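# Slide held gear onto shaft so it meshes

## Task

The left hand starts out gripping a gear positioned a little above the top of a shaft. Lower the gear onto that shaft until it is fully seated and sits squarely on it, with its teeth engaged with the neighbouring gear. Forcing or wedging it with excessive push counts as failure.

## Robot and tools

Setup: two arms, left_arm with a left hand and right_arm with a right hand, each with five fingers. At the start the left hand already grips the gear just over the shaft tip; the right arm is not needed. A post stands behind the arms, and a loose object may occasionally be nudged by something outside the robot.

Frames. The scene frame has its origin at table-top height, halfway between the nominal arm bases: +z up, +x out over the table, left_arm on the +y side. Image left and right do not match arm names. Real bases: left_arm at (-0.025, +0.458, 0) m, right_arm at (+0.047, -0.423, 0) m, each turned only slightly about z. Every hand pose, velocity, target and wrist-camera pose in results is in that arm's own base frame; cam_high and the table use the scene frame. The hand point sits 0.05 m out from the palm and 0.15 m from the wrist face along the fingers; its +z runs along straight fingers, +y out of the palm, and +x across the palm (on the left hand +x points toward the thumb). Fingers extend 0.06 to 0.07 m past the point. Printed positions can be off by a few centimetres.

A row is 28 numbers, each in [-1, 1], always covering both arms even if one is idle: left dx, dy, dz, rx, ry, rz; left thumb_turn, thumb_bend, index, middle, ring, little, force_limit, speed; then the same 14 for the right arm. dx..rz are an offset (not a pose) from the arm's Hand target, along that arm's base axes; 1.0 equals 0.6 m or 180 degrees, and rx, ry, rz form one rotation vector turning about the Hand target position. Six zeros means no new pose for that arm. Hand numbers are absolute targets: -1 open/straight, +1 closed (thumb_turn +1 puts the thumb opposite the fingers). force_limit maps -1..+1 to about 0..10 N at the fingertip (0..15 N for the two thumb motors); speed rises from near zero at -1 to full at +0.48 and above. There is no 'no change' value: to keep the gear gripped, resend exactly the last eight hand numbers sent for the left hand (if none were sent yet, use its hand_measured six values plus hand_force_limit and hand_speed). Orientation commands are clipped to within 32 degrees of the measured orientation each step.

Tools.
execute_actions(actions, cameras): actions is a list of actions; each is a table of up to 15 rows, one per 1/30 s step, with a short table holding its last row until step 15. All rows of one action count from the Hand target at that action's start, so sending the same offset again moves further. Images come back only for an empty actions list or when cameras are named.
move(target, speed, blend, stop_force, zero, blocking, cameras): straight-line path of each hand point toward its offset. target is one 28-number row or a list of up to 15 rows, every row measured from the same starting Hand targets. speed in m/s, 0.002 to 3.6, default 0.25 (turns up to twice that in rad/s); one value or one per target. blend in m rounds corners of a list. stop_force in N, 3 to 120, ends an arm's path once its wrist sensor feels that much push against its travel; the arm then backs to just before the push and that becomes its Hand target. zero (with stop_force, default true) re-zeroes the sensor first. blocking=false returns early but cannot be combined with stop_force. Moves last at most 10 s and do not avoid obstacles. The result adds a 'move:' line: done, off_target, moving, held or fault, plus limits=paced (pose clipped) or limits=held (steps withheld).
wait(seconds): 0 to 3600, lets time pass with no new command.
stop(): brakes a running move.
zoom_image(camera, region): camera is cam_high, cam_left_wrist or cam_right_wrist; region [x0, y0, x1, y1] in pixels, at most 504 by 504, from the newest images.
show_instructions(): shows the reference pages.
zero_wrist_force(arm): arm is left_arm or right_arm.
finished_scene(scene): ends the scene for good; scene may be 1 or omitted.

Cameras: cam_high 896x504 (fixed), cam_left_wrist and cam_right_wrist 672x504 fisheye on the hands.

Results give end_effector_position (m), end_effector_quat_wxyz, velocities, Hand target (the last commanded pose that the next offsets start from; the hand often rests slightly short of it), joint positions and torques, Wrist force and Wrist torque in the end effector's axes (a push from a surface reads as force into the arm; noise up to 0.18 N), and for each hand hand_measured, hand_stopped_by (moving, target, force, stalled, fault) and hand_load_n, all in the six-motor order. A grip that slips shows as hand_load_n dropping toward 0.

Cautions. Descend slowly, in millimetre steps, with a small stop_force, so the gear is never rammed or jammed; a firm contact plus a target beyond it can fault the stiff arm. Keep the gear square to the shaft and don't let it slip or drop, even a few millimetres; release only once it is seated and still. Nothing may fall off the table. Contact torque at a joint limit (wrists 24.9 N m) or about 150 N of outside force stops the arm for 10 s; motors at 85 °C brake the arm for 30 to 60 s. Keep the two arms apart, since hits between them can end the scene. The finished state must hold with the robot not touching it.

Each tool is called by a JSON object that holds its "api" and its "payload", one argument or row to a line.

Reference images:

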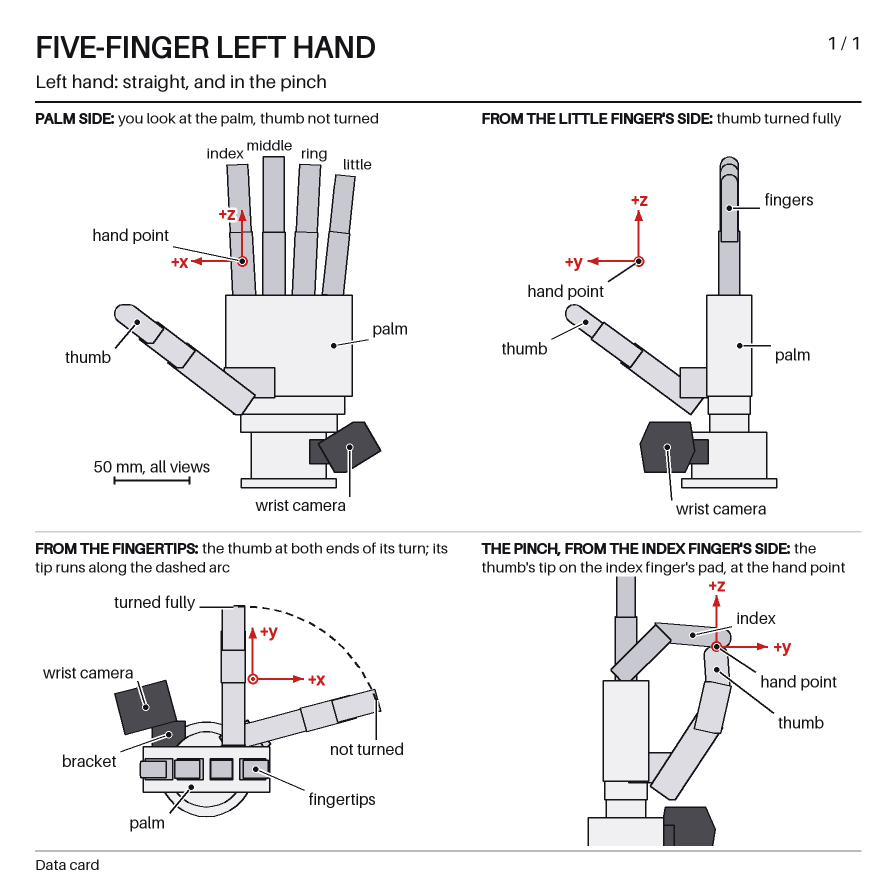

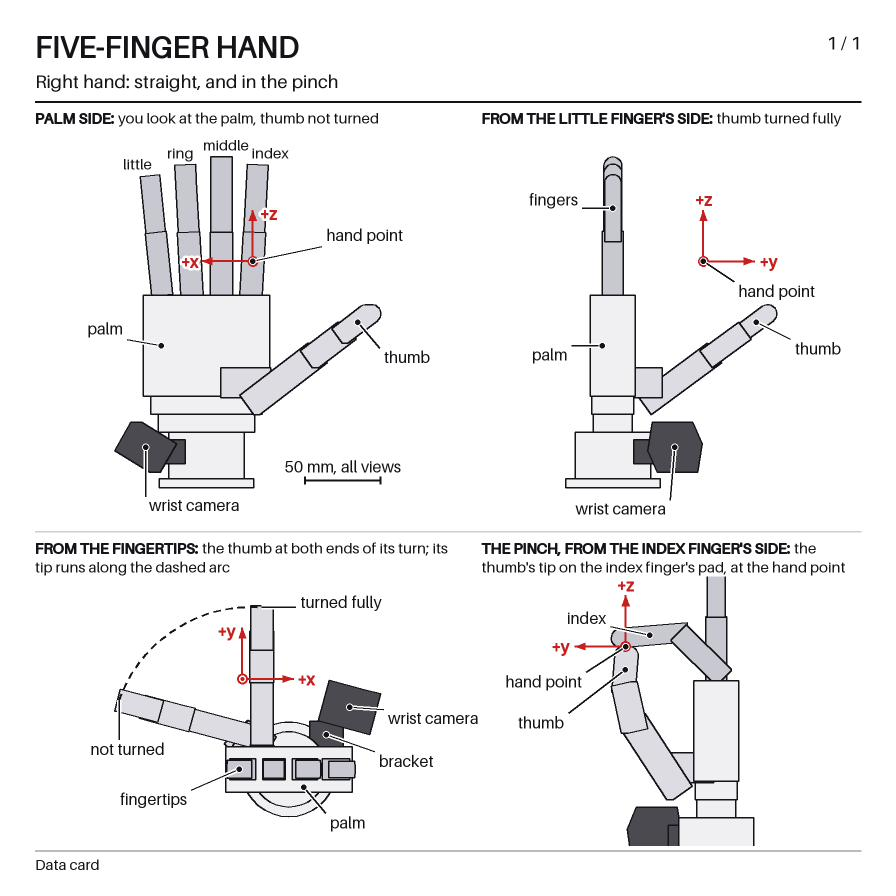

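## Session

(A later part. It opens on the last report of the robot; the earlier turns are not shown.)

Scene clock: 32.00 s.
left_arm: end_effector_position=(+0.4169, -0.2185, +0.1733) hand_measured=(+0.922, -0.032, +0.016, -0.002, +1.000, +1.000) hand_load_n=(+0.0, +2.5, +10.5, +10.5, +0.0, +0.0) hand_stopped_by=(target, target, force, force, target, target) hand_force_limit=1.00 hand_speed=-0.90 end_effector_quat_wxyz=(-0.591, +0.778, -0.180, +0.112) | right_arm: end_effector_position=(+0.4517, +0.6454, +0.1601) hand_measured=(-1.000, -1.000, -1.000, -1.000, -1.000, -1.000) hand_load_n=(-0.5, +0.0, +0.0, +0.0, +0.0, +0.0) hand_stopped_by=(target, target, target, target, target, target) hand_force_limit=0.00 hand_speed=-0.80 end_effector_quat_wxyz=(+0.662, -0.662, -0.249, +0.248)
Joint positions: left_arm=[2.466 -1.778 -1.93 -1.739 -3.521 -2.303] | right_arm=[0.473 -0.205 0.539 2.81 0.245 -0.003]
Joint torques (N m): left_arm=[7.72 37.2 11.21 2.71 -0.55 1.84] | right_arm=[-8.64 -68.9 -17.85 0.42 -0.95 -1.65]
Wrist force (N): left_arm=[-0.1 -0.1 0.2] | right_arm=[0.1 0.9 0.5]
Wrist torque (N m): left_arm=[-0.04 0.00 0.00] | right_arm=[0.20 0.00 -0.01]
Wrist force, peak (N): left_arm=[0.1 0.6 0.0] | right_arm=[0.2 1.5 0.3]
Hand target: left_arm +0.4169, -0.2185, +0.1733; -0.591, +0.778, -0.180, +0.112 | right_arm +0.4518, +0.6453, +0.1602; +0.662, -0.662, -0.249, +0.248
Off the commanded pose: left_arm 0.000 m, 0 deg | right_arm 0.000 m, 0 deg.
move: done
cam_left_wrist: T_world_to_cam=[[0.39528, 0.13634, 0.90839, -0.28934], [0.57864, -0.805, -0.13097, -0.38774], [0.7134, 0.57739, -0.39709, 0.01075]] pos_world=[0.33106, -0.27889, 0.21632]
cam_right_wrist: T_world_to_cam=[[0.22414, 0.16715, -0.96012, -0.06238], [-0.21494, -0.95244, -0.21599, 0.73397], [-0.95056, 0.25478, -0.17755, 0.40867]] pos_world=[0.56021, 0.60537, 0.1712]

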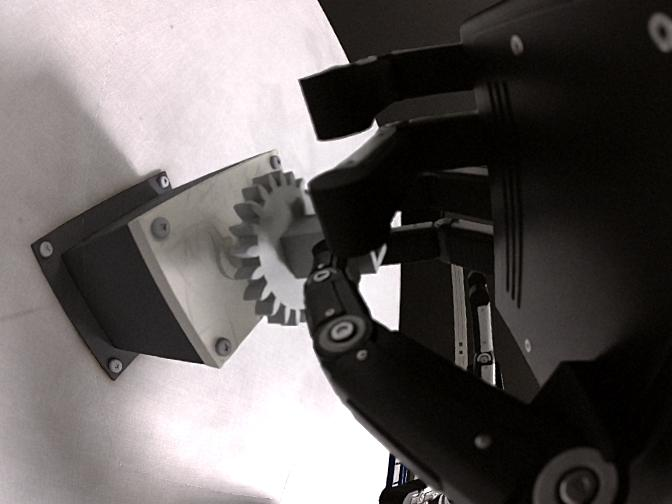

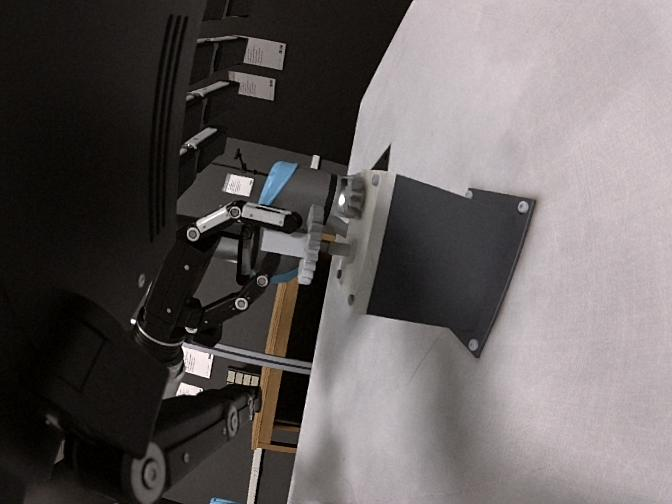

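{"api": "move", "payload": {
  "target": [0.0009,-0.0003,-0.0142,0,0,0,0.922,-0.032,0.016,-0.002,1,1,1,-0.9, 0,0,0,0,0,0,-1,-1,-1,-1,-1,-1,0,-0.8],
  "speed": 0.02,
  "stop_force": 6,
  "cameras": ["cam_left_wrist","cam_right_wrist"]
}}

{"api": "zoom_image", "payload": {
  "camera": "cam_right_wrist",
  "region": [300, 190, 370, 290]
}}

{"api": "zoom_image", "payload": {
  "camera": "cam_left_wrist",
  "region": [140, 140, 400, 400]
}}

Scene clock: 36.27 s.
left_arm: end_effector_position=(+0.4175, -0.2187, +0.1648) hand_measured=(+0.922, -0.032, +0.016, -0.002, +1.000, +1.000) hand_load_n=(+0.0, +2.5, +10.5, +10.5, +0.0, +0.0) hand_stopped_by=(target, target, force, force, target, target) hand_force_limit=1.00 hand_speed=-0.90 end_effector_quat_wxyz=(-0.591, +0.778, -0.180, +0.112) | right_arm: end_effector_position=(+0.4518, +0.6453, +0.1602) hand_measured=(-1.000, -1.000, -1.000, -1.000, -1.000, -1.000) hand_load_n=(-0.5, +0.0, +0.0, +0.0, +0.0, +0.0) hand_stopped_by=(target, target, target, target, target, target) hand_force_limit=0.00 hand_speed=-0.80 end_effector_quat_wxyz=(+0.662, -0.662, -0.249, +0.248)
Joint positions: left_arm=[2.467 -1.791 -1.94 -1.715 -3.521 -2.302] | right_arm=[0.473 -0.205 0.539 2.81 0.245 -0.003]
Joint torques (N m): left_arm=[9.83 37.89 25.52 -0.72 2.65 1] | right_arm=[-10.6 -69.62 -11.07 -0.86 -1.03 -1.69]
Wrist force (N): left_arm=[0.3 0.3 0.3] | right_arm=[0.2 0.9 0.4]
Wrist torque (N m): left_arm=[0.01 -0.06 -0.08] | right_arm=[0.21 -0.02 0.01]
Wrist force, peak (N): left_arm=[0.0 0.1 0.6] | right_arm=[0.0 1.1 0.8]
Hand target: left_arm +0.4175, -0.2187, +0.1648; -0.591, +0.778, -0.180, +0.112 | right_arm +0.4518, +0.6453, +0.1602; +0.662, -0.662, -0.249, +0.248
Off the commanded pose: left_arm 0.000 m, 0 deg | right_arm 0.000 m, 0 deg.
move: done
cam_left_wrist: T_world_to_cam=[[0.39528, 0.13634, 0.90839, -0.28179], [0.57864, -0.805, -0.13097, -0.3893], [0.7134, 0.57739, -0.39709, 0.00714]] pos_world=[0.33156, -0.27909, 0.20782]
cam_right_wrist: T_world_to_cam=[[0.22419, 0.16732, -0.96007, -0.06245], [-0.21499, -0.95239, -0.21619, 0.73404], [-0.95054, 0.25487, -0.17755, 0.40871]] pos_world=[0.56031, 0.60537, 0.17129]

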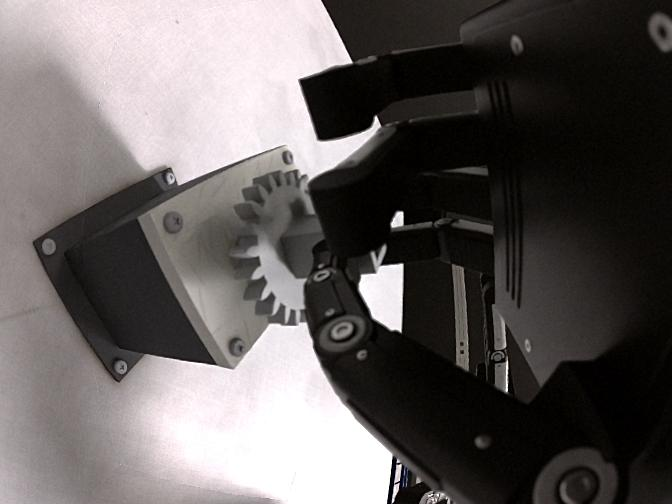

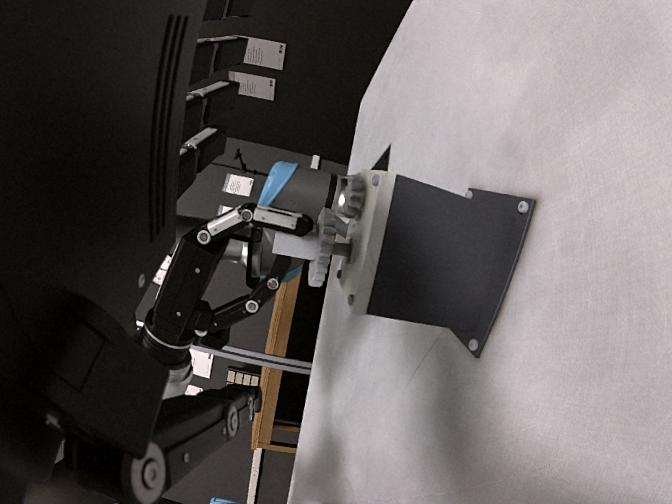

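Scaled by 5.040 from the camera's image (finer frame: 960x720).

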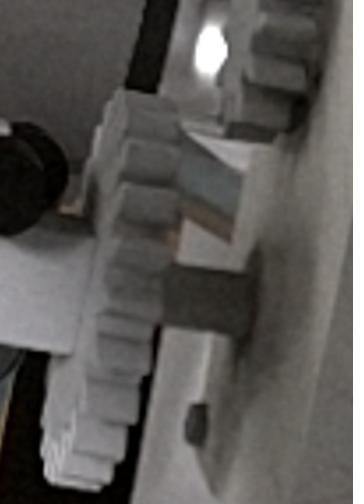

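Scaled by 1.938 from the camera's image (finer frame: 960x720).

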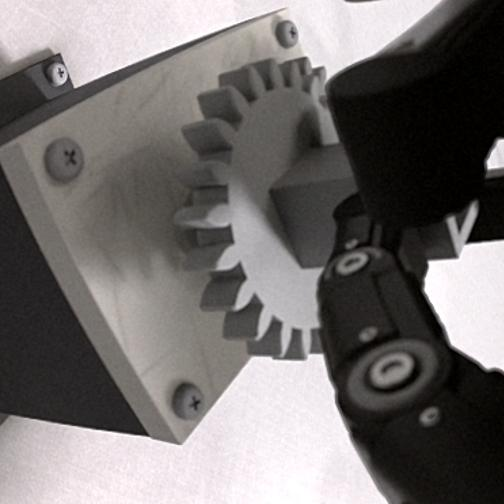

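{"api": "zoom_image", "payload": {
  "camera": "cam_right_wrist",
  "region": [265, 200, 335, 290]
}}

Scaled by 5.600 from the camera's image (finer frame: 960x720).

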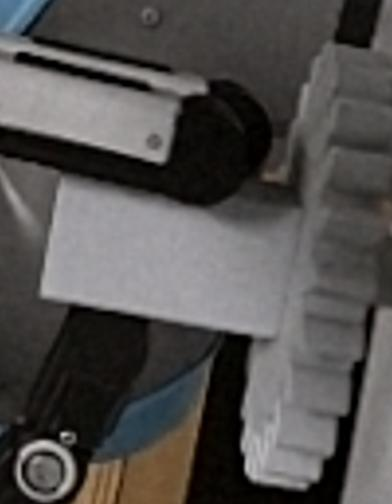

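{"api": "move", "payload": {
  "target": [0.0003,0.0007,-0.01,0,0,0,0.922,-0.032,0.016,-0.002,1,1,1,-0.9, 0,0,0,0,0,0,-1,-1,-1,-1,-1,-1,0,-0.8],
  "speed": 0.008,
  "stop_force": 5,
  "cameras": ["cam_left_wrist","cam_right_wrist"]
}}

{"api": "zoom_image", "payload": {
  "camera": "cam_right_wrist",
  "region": [300, 190, 370, 290]
}}

Scene clock: 38.23 s.
left_arm: end_effector_position=(+0.4176, -0.2183, +0.1587) hand_measured=(+0.922, -0.032, +0.016, -0.002, +1.000, +1.000) hand_load_n=(+0.0, +4.0, +10.5, +10.5, +0.0, +0.0) hand_stopped_by=(target, target, force, force, target, target) hand_force_limit=1.00 hand_speed=-0.90 end_effector_quat_wxyz=(-0.592, +0.778, -0.180, +0.112) | right_arm: end_effector_position=(+0.4518, +0.6453, +0.1602) hand_measured=(-1.000, -1.000, -1.000, -1.000, -1.000, -1.000) hand_load_n=(+0.0, +0.0, +0.0, +0.0, +0.0, +0.0) hand_stopped_by=(target, target, target, target, target, target) hand_force_limit=0.00 hand_speed=-0.80 end_effector_quat_wxyz=(+0.662, -0.662, -0.249, +0.248)
Joint positions: left_arm=[2.467 -1.799 -1.949 -1.697 -3.52 -2.3] | right_arm=[0.473 -0.205 0.539 2.81 0.245 -0.003]
Joint torques (N m): left_arm=[7.52 37.65 23.32 -0.95 2.13 1.98] | right_arm=[-9.98 -68.36 -10.6 -0.93 -1.38 -1.74]
Wrist force (N): left_arm=[1.6 -1.3 1.1] | right_arm=[0.1 0.9 0.8]
Wrist torque (N m): left_arm=[-0.05 -0.02 -0.11] | right_arm=[0.18 -0.01 0.01]
Wrist force, peak (N): left_arm=[1.5 -3.8 0.3] | right_arm=[0.0 1.1 0.7]
Hand target: left_arm +0.4177, -0.2183, +0.1588; -0.591, +0.778, -0.180, +0.112 | right_arm +0.4518, +0.6453, +0.1602; +0.662, -0.662, -0.249, +0.248
Off the commanded pose: left_arm 0.000 m, 0 deg | right_arm 0.000 m, 0 deg.
move: done
cam_left_wrist: T_world_to_cam=[[0.39536, 0.13629, 0.90836, -0.27643], [0.57864, -0.80498, -0.13107, -0.38979], [0.71335, 0.57744, -0.39712, 0.00432]] pos_world=[0.33176, -0.27859, 0.20172]
cam_right_wrist: T_world_to_cam=[[0.22419, 0.16732, -0.96007, -0.06245], [-0.21499, -0.95239, -0.21619, 0.73404], [-0.95054, 0.25487, -0.17755, 0.40871]] pos_world=[0.56031, 0.60537, 0.17129]

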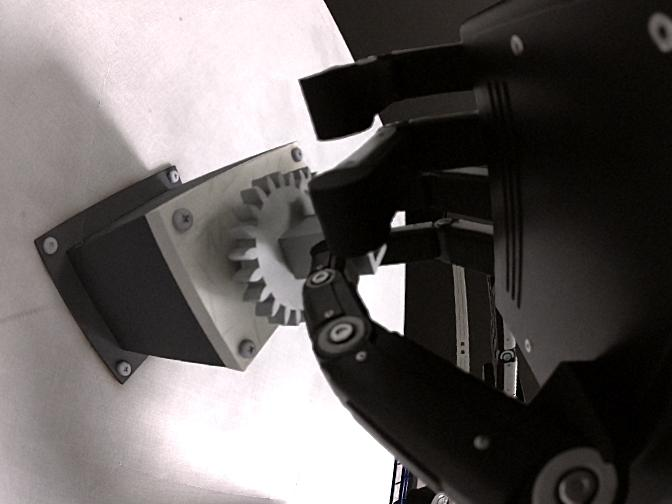

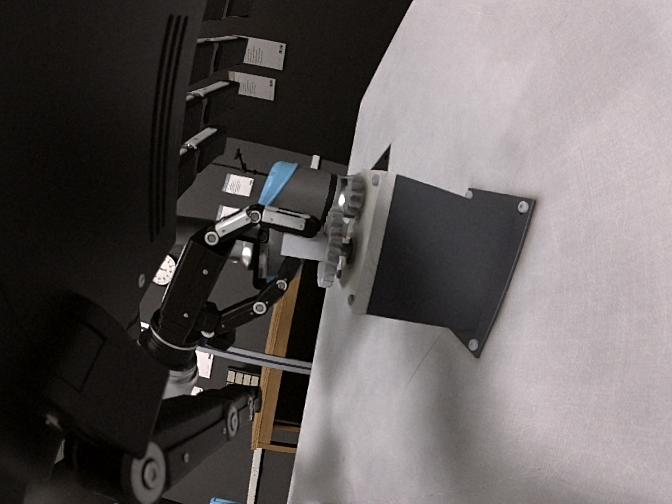

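Scaled by 5.040 from the camera's image (finer frame: 960x720).

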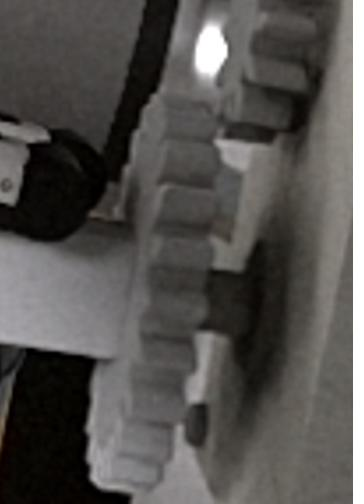

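{"api": "move", "payload": {
  "target": [0,0,0,0,0,0,0.922,-0.032,0.016,-0.002,1,1,1,-0.9, -0.007,-0.085,0.003,0,0,-0.1183,-1,-1,-1,-1,-1,-1,0,-0.8],
  "speed": 0.12,
  "cameras": ["cam_high","cam_left_wrist","cam_right_wrist"]
}}

{"api": "zoom_image", "payload": {
  "camera": "cam_right_wrist",
  "region": [300, 180, 380, 280]
}}

{"api": "zoom_image", "payload": {
  "camera": "cam_left_wrist",
  "region": [200, 130, 340, 340]
}}

{"api": "zoom_image", "payload": {
  "camera": "cam_high",
  "region": [570, 200, 630, 260]
}}

Scene clock: 41.17 s.
left_arm: end_effector_position=(+0.4177, -0.2183, +0.1588) hand_measured=(+0.922, -0.032, +0.016, -0.002, +1.000, +1.000) hand_load_n=(+0.0, +4.5, +10.5, +10.5, +0.0, +0.0) hand_stopped_by=(target, target, force, force, target, target) hand_force_limit=1.00 hand_speed=-0.90 end_effector_quat_wxyz=(-0.591, +0.778, -0.180, +0.112) | right_arm: end_effector_position=(+0.4477, +0.5943, +0.1620) hand_measured=(-1.000, -1.000, -1.000, -1.000, -1.000, -1.000) hand_load_n=(-0.5, +0.0, +0.0, +0.0, +0.0, -0.5) hand_stopped_by=(target, target, target, target, target, target) hand_force_limit=0.00 hand_speed=-0.80 end_effector_quat_wxyz=(+0.697, -0.696, -0.122, +0.122)
Joint positions: left_arm=[2.467 -1.799 -1.949 -1.697 -3.52 -2.3] | right_arm=[0.382 -0.538 1.255 2.408 -0.035 0.015]
Joint torques (N m): left_arm=[-0.55 38.42 24.27 -0.79 1.28 -0.86] | right_arm=[12.22 -48.72 -10.52 0.54 0.55 -1.74]
Wrist force (N): left_arm=[1.8 0.3 1.3] | right_arm=[0.0 1.1 0.1]
Wrist torque (N m): left_arm=[0.06 -0.04 -0.12] | right_arm=[0.28 0.01 0.04]
Wrist force, peak (N): left_arm=[2.3 0.1 1.4] | right_arm=[0.5 1.2 0.9]
Hand target: left_arm +0.4177, -0.2183, +0.1588; -0.591, +0.778, -0.180, +0.112 | right_arm +0.4476, +0.5943, +0.1620; +0.697, -0.696, -0.122, +0.122
Off the commanded pose: left_arm 0.000 m, 0 deg | right_arm 0.000 m, 0 deg.
move: done
cam_left_wrist: T_world_to_cam=[[0.39528, 0.13634, 0.90839, -0.27647], [0.57864, -0.805, -0.13097, -0.38988], [0.7134, 0.57739, -0.39709, 0.00438]] pos_world=[0.33176, -0.27869, 0.20182]
cam_right_wrist: T_world_to_cam=[[0.2698, 0.07448, -0.96003, -0.01643], [-0.5462, -0.80925, -0.21628, 0.74816], [-0.79301, 0.58272, -0.17765, 0.15285]] pos_world=[0.53429, 0.5176, 0.17319]

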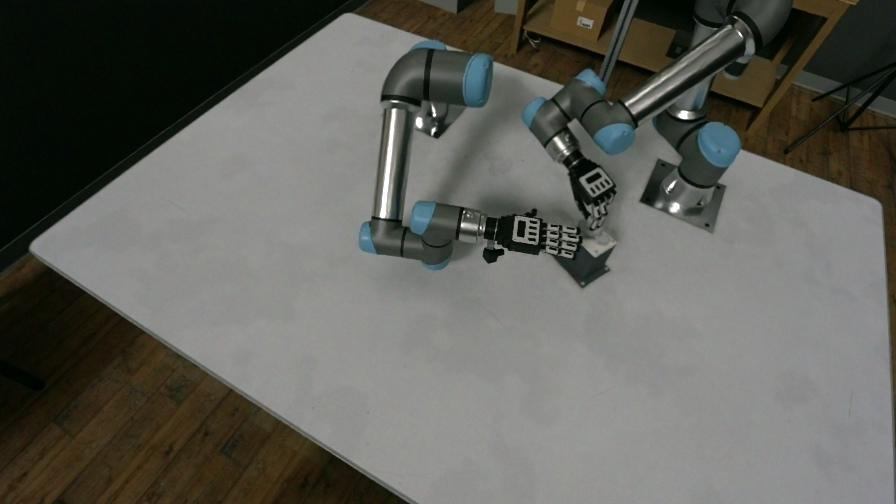

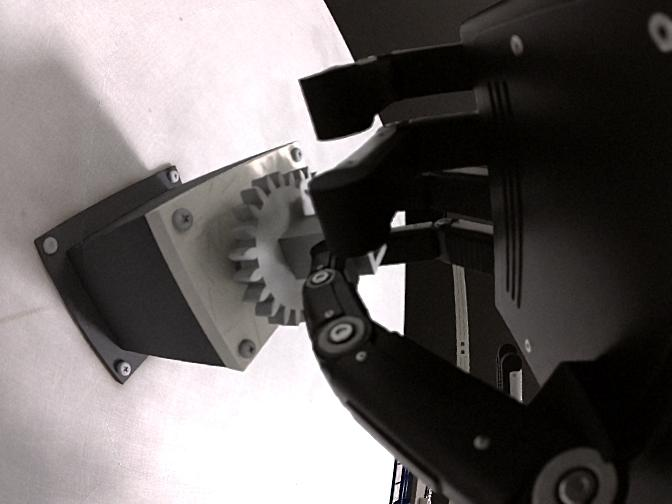

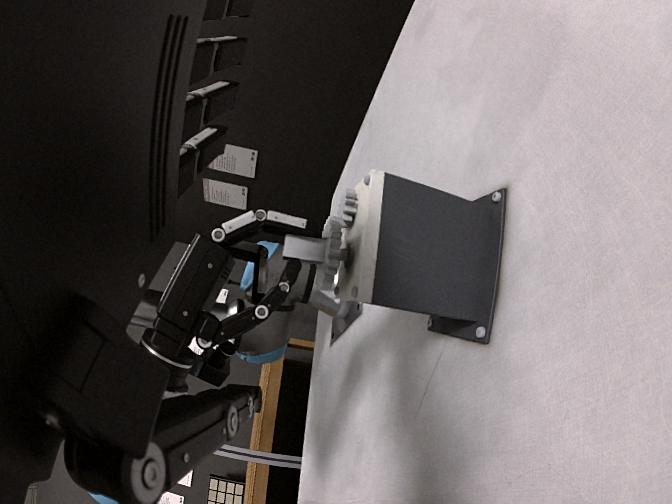

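Scaled by 5.040 from the camera's image (finer frame: 960x720).

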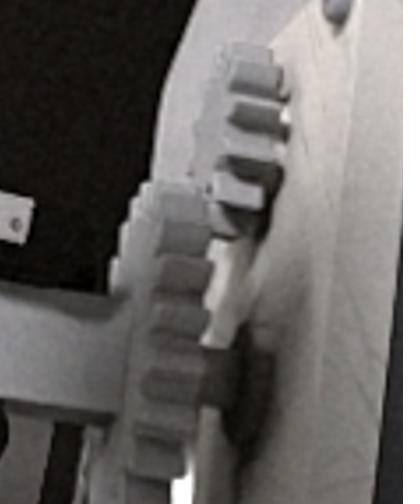

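Scaled by 2.400 from the camera's image (finer frame: 960x720).

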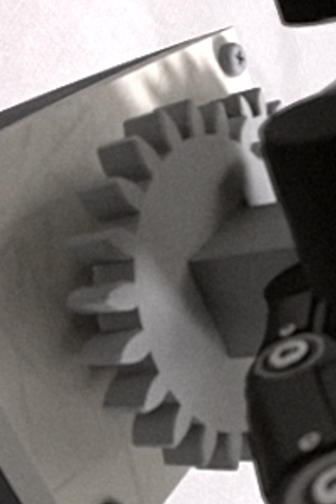

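Scaled by 8.400 from the camera's image (finer frame: 1280x720).

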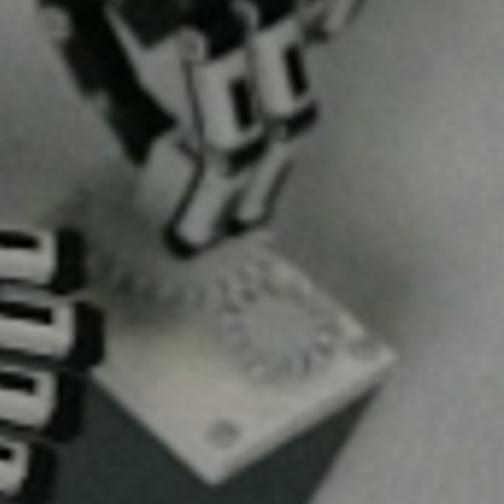

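{"api": "move", "payload": {
  "target": [0.0005,0.0013,-0.02,0,0,0,0.922,-0.032,0.016,-0.002,1,1,1,-0.9, 0,0,0,0,0,0,-1,-1,-1,-1,-1,-1,0,-0.8],
  "speed": 0.008,
  "stop_force": 6,
  "cameras": ["cam_high","cam_left_wrist","cam_right_wrist"]
}}

{"api": "zoom_image", "payload": {
  "camera": "cam_right_wrist",
  "region": [300, 180, 380, 280]
}}

{"api": "zoom_image", "payload": {
  "camera": "cam_left_wrist",
  "region": [200, 130, 340, 340]
}}

Scene clock: 44.30 s.
left_arm: end_effector_position=(+0.4180, -0.2175, +0.1472) hand_measured=(+0.922, -0.032, +0.016, -0.002, +1.000, +1.000) hand_load_n=(+0.5, +4.0, +10.5, +10.0, +0.0, +0.0) hand_stopped_by=(target, target, force, force, target, target) hand_force_limit=1.00 hand_speed=-0.90 end_effector_quat_wxyz=(-0.592, +0.778, -0.180, +0.112) | right_arm: end_effector_position=(+0.4476, +0.5943, +0.1620) hand_measured=(-1.000, -1.000, -1.000, -1.000, -1.000, -1.000) hand_load_n=(+0.0, +0.0, +0.0, +0.0, +0.0, +0.0) hand_stopped_by=(target, target, target, target, target, target) hand_force_limit=0.00 hand_speed=-0.80 end_effector_quat_wxyz=(+0.697, -0.696, -0.122, +0.122)
Joint positions: left_arm=[2.469 -1.815 -1.964 -1.662 -3.519 -2.297] | right_arm=[0.382 -0.538 1.256 2.409 -0.036 0.013]
Joint torques (N m): left_arm=[-1.5 37.27 23.3 -1.16 -2 -1.92] | right_arm=[12.39 -62.18 -6.99 1.12 -1.1 -1.75]
Wrist force (N): left_arm=[2.0 -3.1 1.3] | right_arm=[-0.3 1.0 0.3]
Wrist torque (N m): left_arm=[-0.03 0.03 -0.07] | right_arm=[0.25 0.05 0.02]
Wrist force, peak (N): left_arm=[1.9 -10.9 -1.9] | right_arm=[-0.2 1.3 0.1]
Hand target: left_arm +0.4180, -0.2175, +0.1472; -0.592, +0.778, -0.180, +0.112 (not the last commanded pose) | right_arm +0.4476, +0.5943, +0.1620; +0.697, -0.696, -0.122, +0.122
Off the commanded pose: left_arm 0.000 m, 0 deg | right_arm 0.000 m, 0 deg.
move: contact (left_arm)
cam_left_wrist: T_world_to_cam=[[0.39528, 0.13634, 0.90839, -0.26625], [0.57864, -0.805, -0.13097, -0.39092], [0.7134, 0.57739, -0.39709, -0.00086]] pos_world=[0.33206, -0.27789, 0.19032]
cam_right_wrist: T_world_to_cam=[[0.26964, 0.07448, -0.96008, -0.01641], [-0.54614, -0.80932, -0.21617, 0.74806], [-0.79311, 0.58262, -0.17755, 0.15284]] pos_world=[0.53419, 0.5176, 0.17309]

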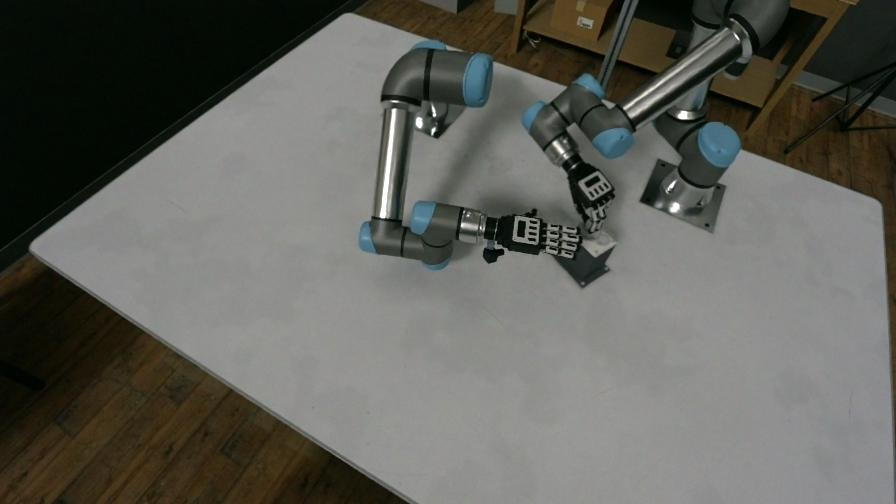

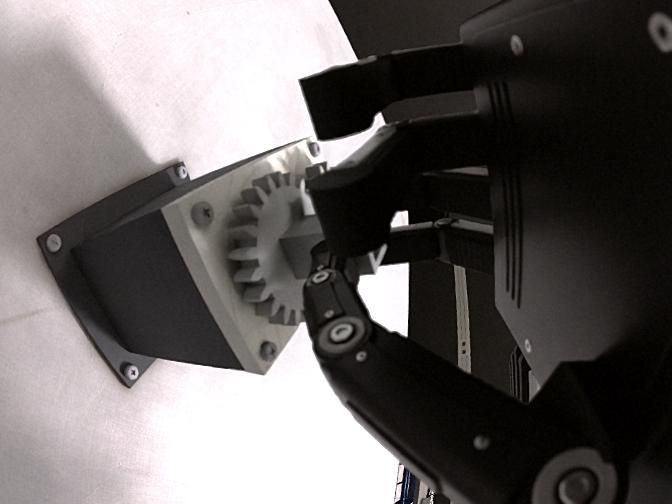

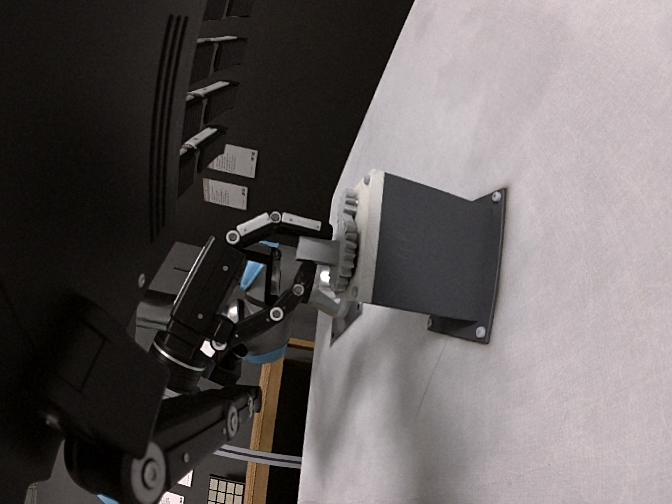

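Scaled by 5.040 from the camera's image (finer frame: 960x720).

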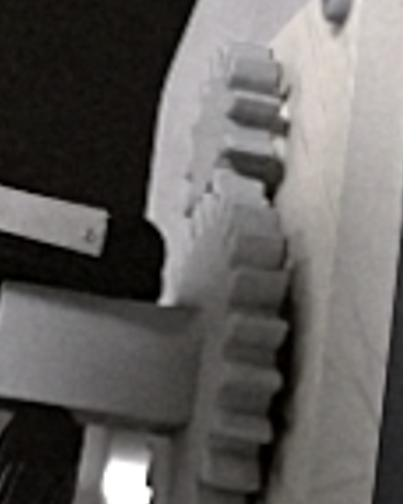

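Scaled by 2.400 from the camera's image (finer frame: 960x720).

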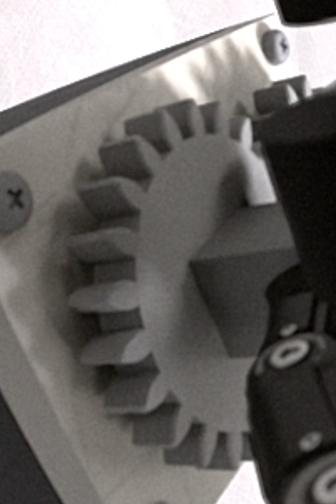

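{"api": "move", "payload": {
  "target": [0.0001,0.0003,-0.005,0,0,0,0.922,-0.032,0.016,-0.002,1,1,1,-0.9, 0.007,0.085,-0.003,0,0,0.1183,-1,-1,-1,-1,-1,-1,0,-0.8],
  "speed": 0.06,
  "stop_force": 10,
  "cameras": ["cam_left_wrist","cam_right_wrist"]
}}

{"api": "zoom_image", "payload": {
  "camera": "cam_right_wrist",
  "region": [300, 180, 380, 280]
}}

Scene clock: 48.97 s.
left_arm: end_effector_position=(+0.4180, -0.2176, +0.1470) hand_measured=(+0.922, -0.032, +0.016, -0.002, +1.000, +1.000) hand_load_n=(+0.5, +3.5, +10.5, +10.5, +0.0, +0.0) hand_stopped_by=(target, target, force, force, target, target) hand_force_limit=1.00 hand_speed=-0.90 end_effector_quat_wxyz=(-0.591, +0.778, -0.179, +0.112) | right_arm: end_effector_position=(+0.4518, +0.6453, +0.1602) hand_measured=(-1.000, -1.000, -1.000, -1.000, -1.000, -1.000) hand_load_n=(+0.0, +0.0, +0.0, +0.0, +0.0, +0.0) hand_stopped_by=(target, target, target, target, target, target) hand_force_limit=0.00 hand_speed=-0.80 end_effector_quat_wxyz=(+0.662, -0.662, -0.249, +0.248)
Joint positions: left_arm=[2.469 -1.815 -1.965 -1.661 -3.519 -2.297] | right_arm=[0.473 -0.205 0.539 2.81 0.245 -0.003]
Joint torques (N m): left_arm=[-6.27 33.28 20.39 -1.3 -0.98 -0.38] | right_arm=[-8.03 -70.43 -10.95 0.44 -1.32 -1.77]
Wrist force (N): left_arm=[2.0 -12.9 -2.8] | right_arm=[-0.1 0.9 0.6]
Wrist torque (N m): left_arm=[-0.32 -0.07 0.11] | right_arm=[0.19 0.02 -0.04]
Wrist force, peak (N): left_arm=[2.5 -14.1 -3.3] | right_arm=[-0.4 1.5 -0.2]
Hand target: left_arm +0.4180, -0.2176, +0.1470; -0.591, +0.778, -0.179, +0.112 (not the last commanded pose) | right_arm +0.4518, +0.6453, +0.1602; +0.662, -0.662, -0.249, +0.248
Off the commanded pose: left_arm 0.003 m, 0 deg | right_arm 0.000 m, 0 deg.
move: contact (left_arm)
cam_left_wrist: T_world_to_cam=[[0.39502, 0.13652, 0.90847, -0.26586], [0.57867, -0.80503, -0.13064, -0.39104], [0.71352, 0.57731, -0.397, -0.00106]] pos_world=[0.33206, -0.27789, 0.19002]
cam_right_wrist: T_world_to_cam=[[0.22419, 0.16732, -0.96007, -0.06245], [-0.21499, -0.95239, -0.21619, 0.73404], [-0.95054, 0.25487, -0.17755, 0.40871]] pos_world=[0.56031, 0.60537, 0.17129]

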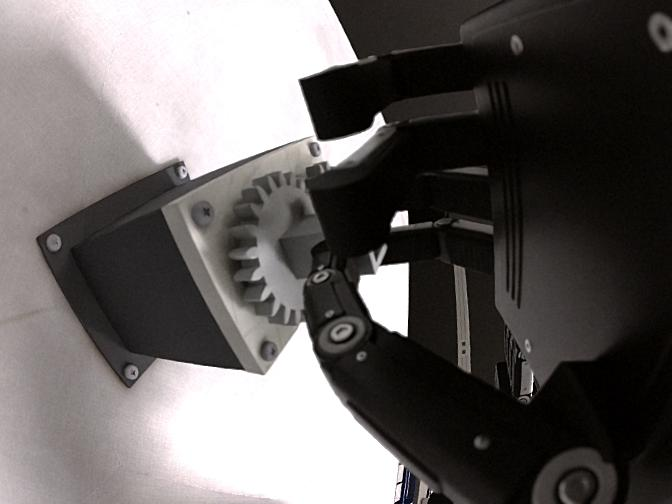

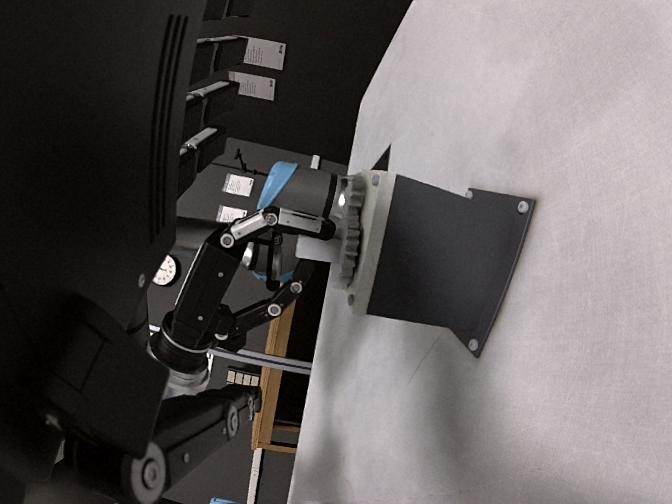

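Scaled by 5.040 from the camera's image (finer frame: 960x720).

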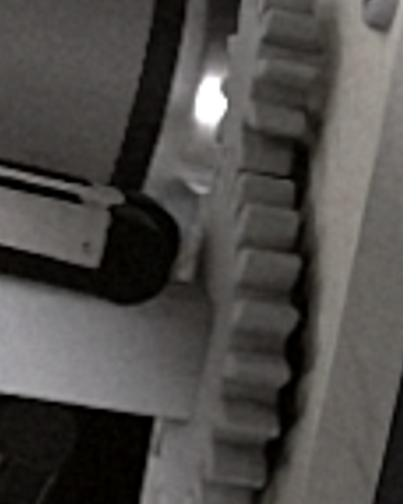

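{"api": "move", "payload": {
  "target": [0,0,0.0004,0,0,0,0.922,-0.032,0.016,-0.002,1,1,1,-0.9, 0,0,0,0,0,0,-1,-1,-1,-1,-1,-1,0,-0.8],
  "speed": 0.01
}}

Scene clock: 49.93 s.
left_arm: end_effector_position=(+0.4180, -0.2175, +0.1472) hand_measured=(+0.922, -0.032, +0.016, -0.002, +1.000, +1.000) hand_load_n=(+0.0, +4.0, +10.5, +10.5, +0.0, +0.0) hand_stopped_by=(target, target, force, force, target, target) hand_force_limit=1.00 hand_speed=-0.90 end_effector_quat_wxyz=(-0.591, +0.778, -0.179, +0.112) | right_arm: end_effector_position=(+0.4518, +0.6453, +0.1602) hand_measured=(-1.000, -1.000, -1.000, -1.000, -1.000, -1.000) hand_load_n=(+0.0, +0.0, +0.0, +0.0, +0.0, +0.0) hand_stopped_by=(target, target, target, target, target, target) hand_force_limit=0.00 hand_speed=-0.80 end_effector_quat_wxyz=(+0.662, -0.662, -0.249, +0.248)
Joint positions: left_arm=[2.469 -1.815 -1.965 -1.662 -3.519 -2.297] | right_arm=[0.473 -0.205 0.539 2.81 0.245 -0.003]
Joint torques (N m): left_arm=[-6.16 35.89 23.5 0.59 -1.06 -0.31] | right_arm=[-8.31 -70.52 -10.58 0.46 -1.33 -1.77]
Wrist force (N): left_arm=[2.2 -3.6 0.8] | right_arm=[0.1 0.9 0.5]
Wrist torque (N m): left_arm=[0.03 -0.02 -0.05] | right_arm=[0.20 0.00 -0.04]
Wrist force, peak (N): left_arm=[2.4 -13.1 -3.0] | right_arm=[0.0 1.1 0.7]
Hand target: left_arm +0.4180, -0.2176, +0.1472; -0.591, +0.778, -0.179, +0.112 | right_arm +0.4518, +0.6453, +0.1602; +0.662, -0.662, -0.249, +0.248
Off the commanded pose: left_arm 0.000 m, 0 deg | right_arm 0.000 m, 0 deg.
move: done

{"api": "move", "payload": {
  "target": [0,0,0,0,0,0,0.922,-0.12,-0.1,-0.12,1,1,1,-0.8, 0,0,0,0,0,0,-1,-1,-1,-1,-1,-1,0,-0.8],
  "speed": 0.02,
  "cameras": ["cam_left_wrist","cam_right_wrist"]
}}

{"api": "zoom_image", "payload": {
  "camera": "cam_right_wrist",
  "region": [290, 180, 390, 300]
}}

{"api": "zoom_image", "payload": {
  "camera": "cam_left_wrist",
  "region": [200, 130, 400, 340]
}}

Scene clock: 51.07 s.
left_arm: end_effector_position=(+0.4180, -0.2176, +0.1472) hand_measured=(+0.922, -0.120, -0.100, -0.120, +1.000, +1.000) hand_load_n=(+0.0, +0.0, +0.0, +0.0, +0.0, +0.0) hand_stopped_by=(target, target, target, target, target, target) hand_force_limit=1.00 hand_speed=-0.80 end_effector_quat_wxyz=(-0.591, +0.778, -0.179, +0.112) | right_arm: end_effector_position=(+0.4518, +0.6453, +0.1602) hand_measured=(-1.000, -1.000, -1.000, -1.000, -1.000, -1.000) hand_load_n=(+0.0, +0.0, +0.0, +0.0, +0.0, +0.0) hand_stopped_by=(target, target, target, target, target, target) hand_force_limit=0.00 hand_speed=-0.80 end_effector_quat_wxyz=(+0.662, -0.662, -0.249, +0.248)
Joint positions: left_arm=[2.469 -1.815 -1.965 -1.662 -3.519 -2.297] | right_arm=[0.473 -0.205 0.539 2.81 0.245 -0.003]
Joint torques (N m): left_arm=[-6.48 36.56 23.04 2.78 -1.01 -0.4] | right_arm=[-8.94 -70.85 -11.02 0.46 -1.26 -1.64]
Wrist force (N): left_arm=[-0.3 0.4 0.3] | right_arm=[0.1 0.9 0.5]
Wrist torque (N m): left_arm=[0.07 0.06 -0.12] | right_arm=[0.21 0.00 -0.04]
Wrist force, peak (N): left_arm=[2.4 -4.0 1.1] | right_arm=[-0.1 1.1 0.7]
Hand target: left_arm +0.4180, -0.2176, +0.1472; -0.591, +0.778, -0.179, +0.112 | right_arm +0.4518, +0.6453, +0.1602; +0.662, -0.662, -0.249, +0.248
Off the commanded pose: left_arm 0.000 m, 0 deg | right_arm 0.000 m, 0 deg.
move: done
cam_left_wrist: T_world_to_cam=[[0.39504, 0.13649, 0.90847, -0.26605], [0.57866, -0.80504, -0.13067, -0.391], [0.71352, 0.57731, -0.397, -0.00098]] pos_world=[0.33206, -0.27789, 0.19022]
cam_right_wrist: T_world_to_cam=[[0.22419, 0.16732, -0.96007, -0.06245], [-0.21499, -0.95239, -0.21619, 0.73404], [-0.95054, 0.25487, -0.17755, 0.40871]] pos_world=[0.56031, 0.60537, 0.17129]

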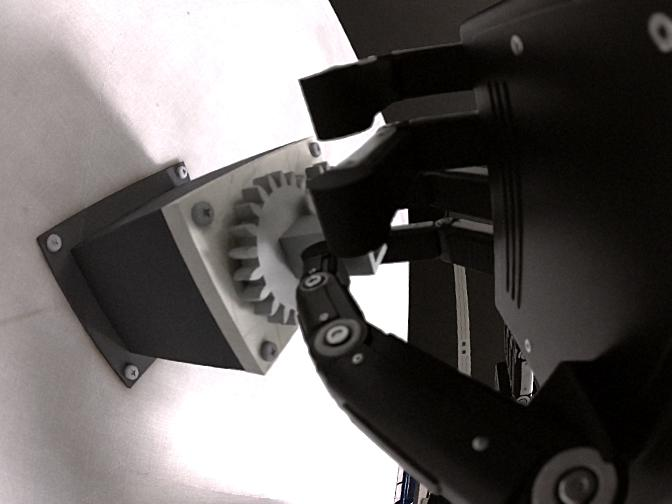

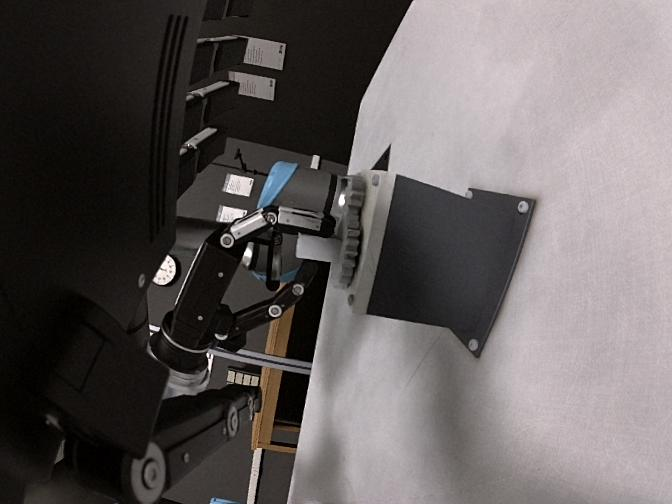

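Scaled by 4.200 from the camera's image (finer frame: 960x720).

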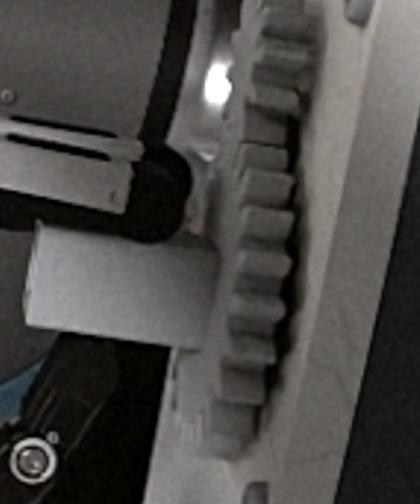

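Scaled by 2.400 from the camera's image (finer frame: 960x720).

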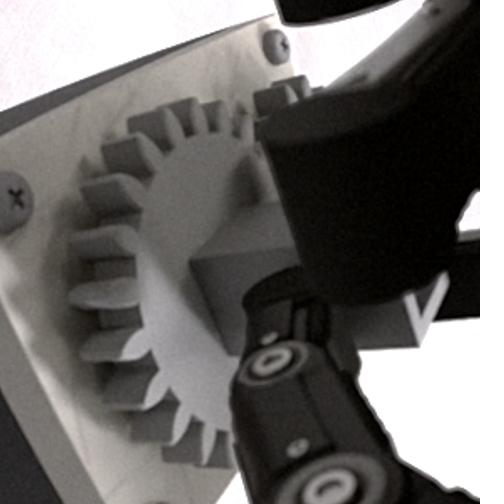

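{"api": "move", "payload": {
  "target": [0,0,0,0,0,0,0.922,-0.3,-1,-1,1,1,1,0, 0,0,0,0,0,0,-1,-1,-1,-1,-1,-1,0,-0.8],
  "speed": 0.02
}}

{"api": "move", "payload": {
  "target": [-0.004,-0.01,0.16,0,0,0,0.922,-0.3,-1,-1,1,1,1,0, 0,0,0,0,0,0,-1,-1,-1,-1,-1,-1,0,-0.8],
  "speed": 0.06,
  "stop_force": 6,
  "cameras": ["all"]
}}

{"api": "zoom_image", "payload": {
  "camera": "cam_right_wrist",
  "region": [290, 160, 410, 300]
}}

{"api": "zoom_image", "payload": {
  "camera": "cam_left_wrist",
  "region": [200, 130, 400, 340]
}}

Scene clock: 52.23 s.
left_arm: end_effector_position=(+0.4180, -0.2176, +0.1472) hand_measured=(+0.922, -0.300, -1.000, -1.000, +1.000, +1.000) hand_load_n=(+0.0, +0.0, +0.0, +0.0, +0.0, +0.0) hand_stopped_by=(target, target, target, target, target, target) hand_force_limit=1.00 hand_speed=0.00 end_effector_quat_wxyz=(-0.591, +0.778, -0.179, +0.112) | right_arm: end_effector_position=(+0.4518, +0.6453, +0.1602) hand_measured=(-1.000, -1.000, -1.000, -1.000, -1.000, -1.000) hand_load_n=(+0.0, +0.0, -0.5, +0.0, +0.0, +0.0) hand_stopped_by=(target, target, target, target, target, target) hand_force_limit=0.00 hand_speed=-0.80 end_effector_quat_wxyz=(+0.662, -0.662, -0.249, +0.248)
Joint positions: left_arm=[2.469 -1.815 -1.965 -1.662 -3.519 -2.297] | right_arm=[0.473 -0.205 0.539 2.81 0.245 -0.003]
Joint torques (N m): left_arm=[-6.62 37.27 22.03 2.79 -0.75 -0.45] | right_arm=[-8.2 -70.71 -10.64 0.45 -1.18 -1.8]
Wrist force (N): left_arm=[-0.5 0.2 0.0] | right_arm=[0.0 0.9 0.7]
Wrist torque (N m): left_arm=[0.05 0.07 -0.12] | right_arm=[0.20 0.00 -0.04]
Wrist force, peak (N): left_arm=[-0.8 0.7 0.0] | right_arm=[0.0 1.1 0.6]
Hand target: left_arm +0.4180, -0.2176, +0.1472; -0.591, +0.778, -0.179, +0.112 | right_arm +0.4518, +0.6453, +0.1602; +0.662, -0.662, -0.249, +0.248
Off the commanded pose: left_arm 0.000 m, 0 deg | right_arm 0.000 m, 0 deg.
move: done

Scene clock: 54.83 s.
left_arm: end_effector_position=(+0.4156, -0.2236, +0.2432) hand_measured=(+0.922, -0.300, -1.000, -1.000, +1.000, +1.000) hand_load_n=(+0.0, +0.0, +0.0, +0.0, +0.0, +0.0) hand_stopped_by=(target, target, target, target, target, target) hand_force_limit=1.00 hand_speed=0.00 end_effector_quat_wxyz=(-0.591, +0.778, -0.179, +0.112) | right_arm: end_effector_position=(+0.4518, +0.6453, +0.1602) hand_measured=(-1.000, -1.000, -1.000, -1.000, -1.000, -1.000) hand_load_n=(+0.0, -0.5, +0.0, +0.0, +0.0, +0.0) hand_stopped_by=(target, target, target, target, target, target) hand_force_limit=0.00 hand_speed=-0.80 end_effector_quat_wxyz=(+0.662, -0.662, -0.249, +0.248)
Joint positions: left_arm=[2.456 -1.708 -1.81 -1.946 -3.528 -2.322] | right_arm=[0.473 -0.205 0.539 2.81 0.245 -0.003]
Joint torques (N m): left_arm=[0.41 20.39 12.63 2.54 1.12 2] | right_arm=[-8.31 -70.67 -10.55 0.33 -1.13 -1.69]
Wrist force (N): left_arm=[-0.3 0.2 -0.1] | right_arm=[0.0 0.9 0.6]
Wrist torque (N m): left_arm=[0.06 0.04 -0.01] | right_arm=[0.21 0.01 -0.04]
Wrist force, peak (N): left_arm=[-0.6 0.6 0.4] | right_arm=[0.0 1.3 0.5]
Hand target: left_arm +0.4156, -0.2236, +0.2432; -0.591, +0.778, -0.179, +0.112 | right_arm +0.4518, +0.6453, +0.1602; +0.662, -0.662, -0.249, +0.248
Off the commanded pose: left_arm 0.000 m, 0 deg | right_arm 0.000 m, 0 deg.
move: done
cam_left_wrist: T_world_to_cam=[[0.39504, 0.13649, 0.90847, -0.3515], [0.57866, -0.80504, -0.13067, -0.3819], [0.71352, 0.57731, -0.397, 0.04231]] pos_world=[0.32966, -0.28389, 0.28622]
cam_right_wrist: T_world_to_cam=[[0.22419, 0.16732, -0.96007, -0.06245], [-0.21499, -0.95239, -0.21619, 0.73404], [-0.95054, 0.25487, -0.17755, 0.40871]] pos_world=[0.56031, 0.60537, 0.17129]

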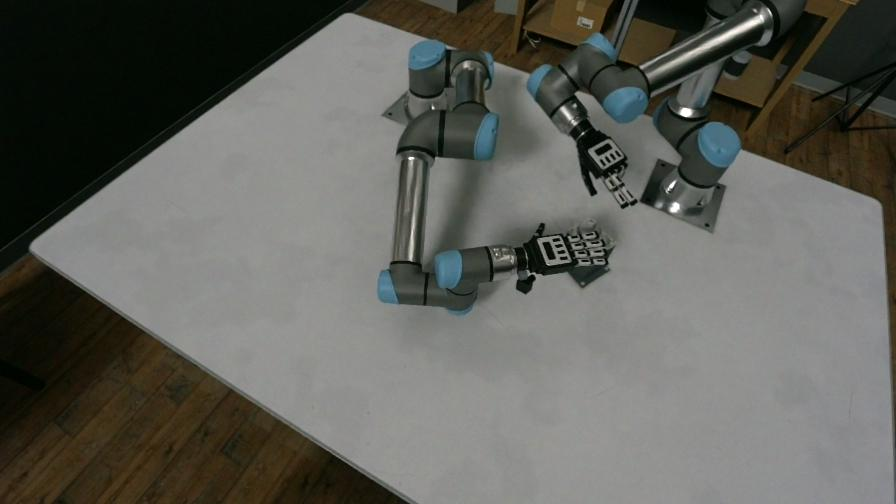

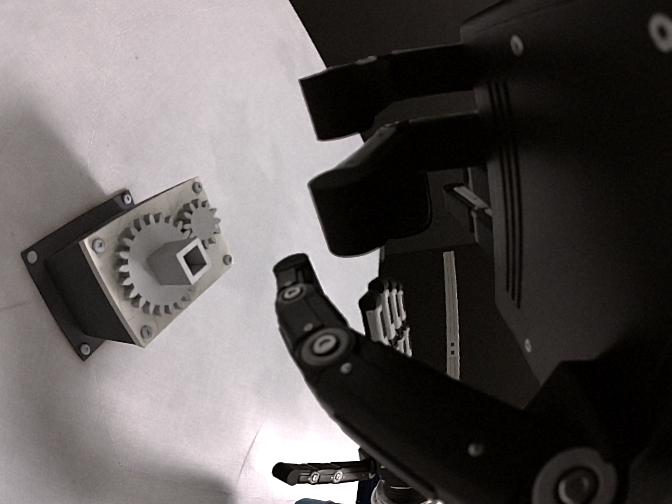

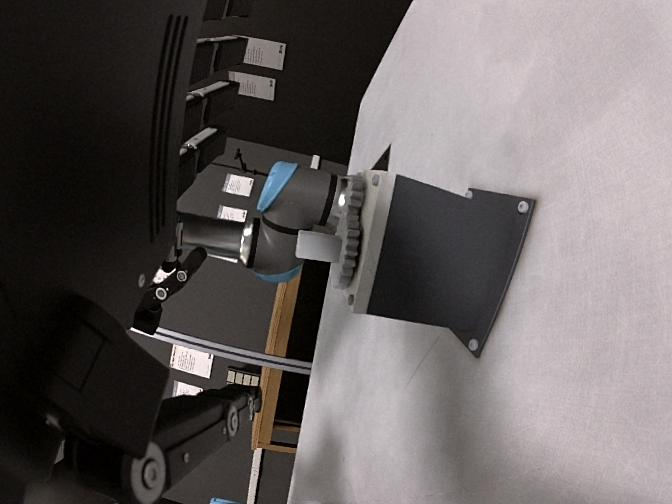

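Scaled by 3.600 from the camera's image (finer frame: 960x720).

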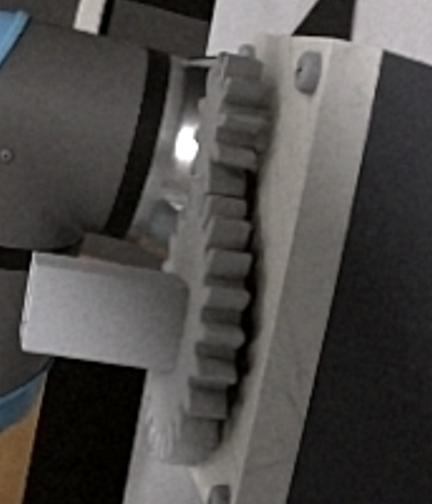

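Scaled by 2.400 from the camera's image (finer frame: 960x720).

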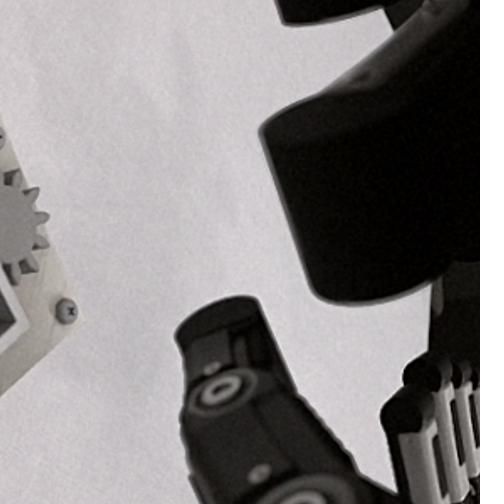

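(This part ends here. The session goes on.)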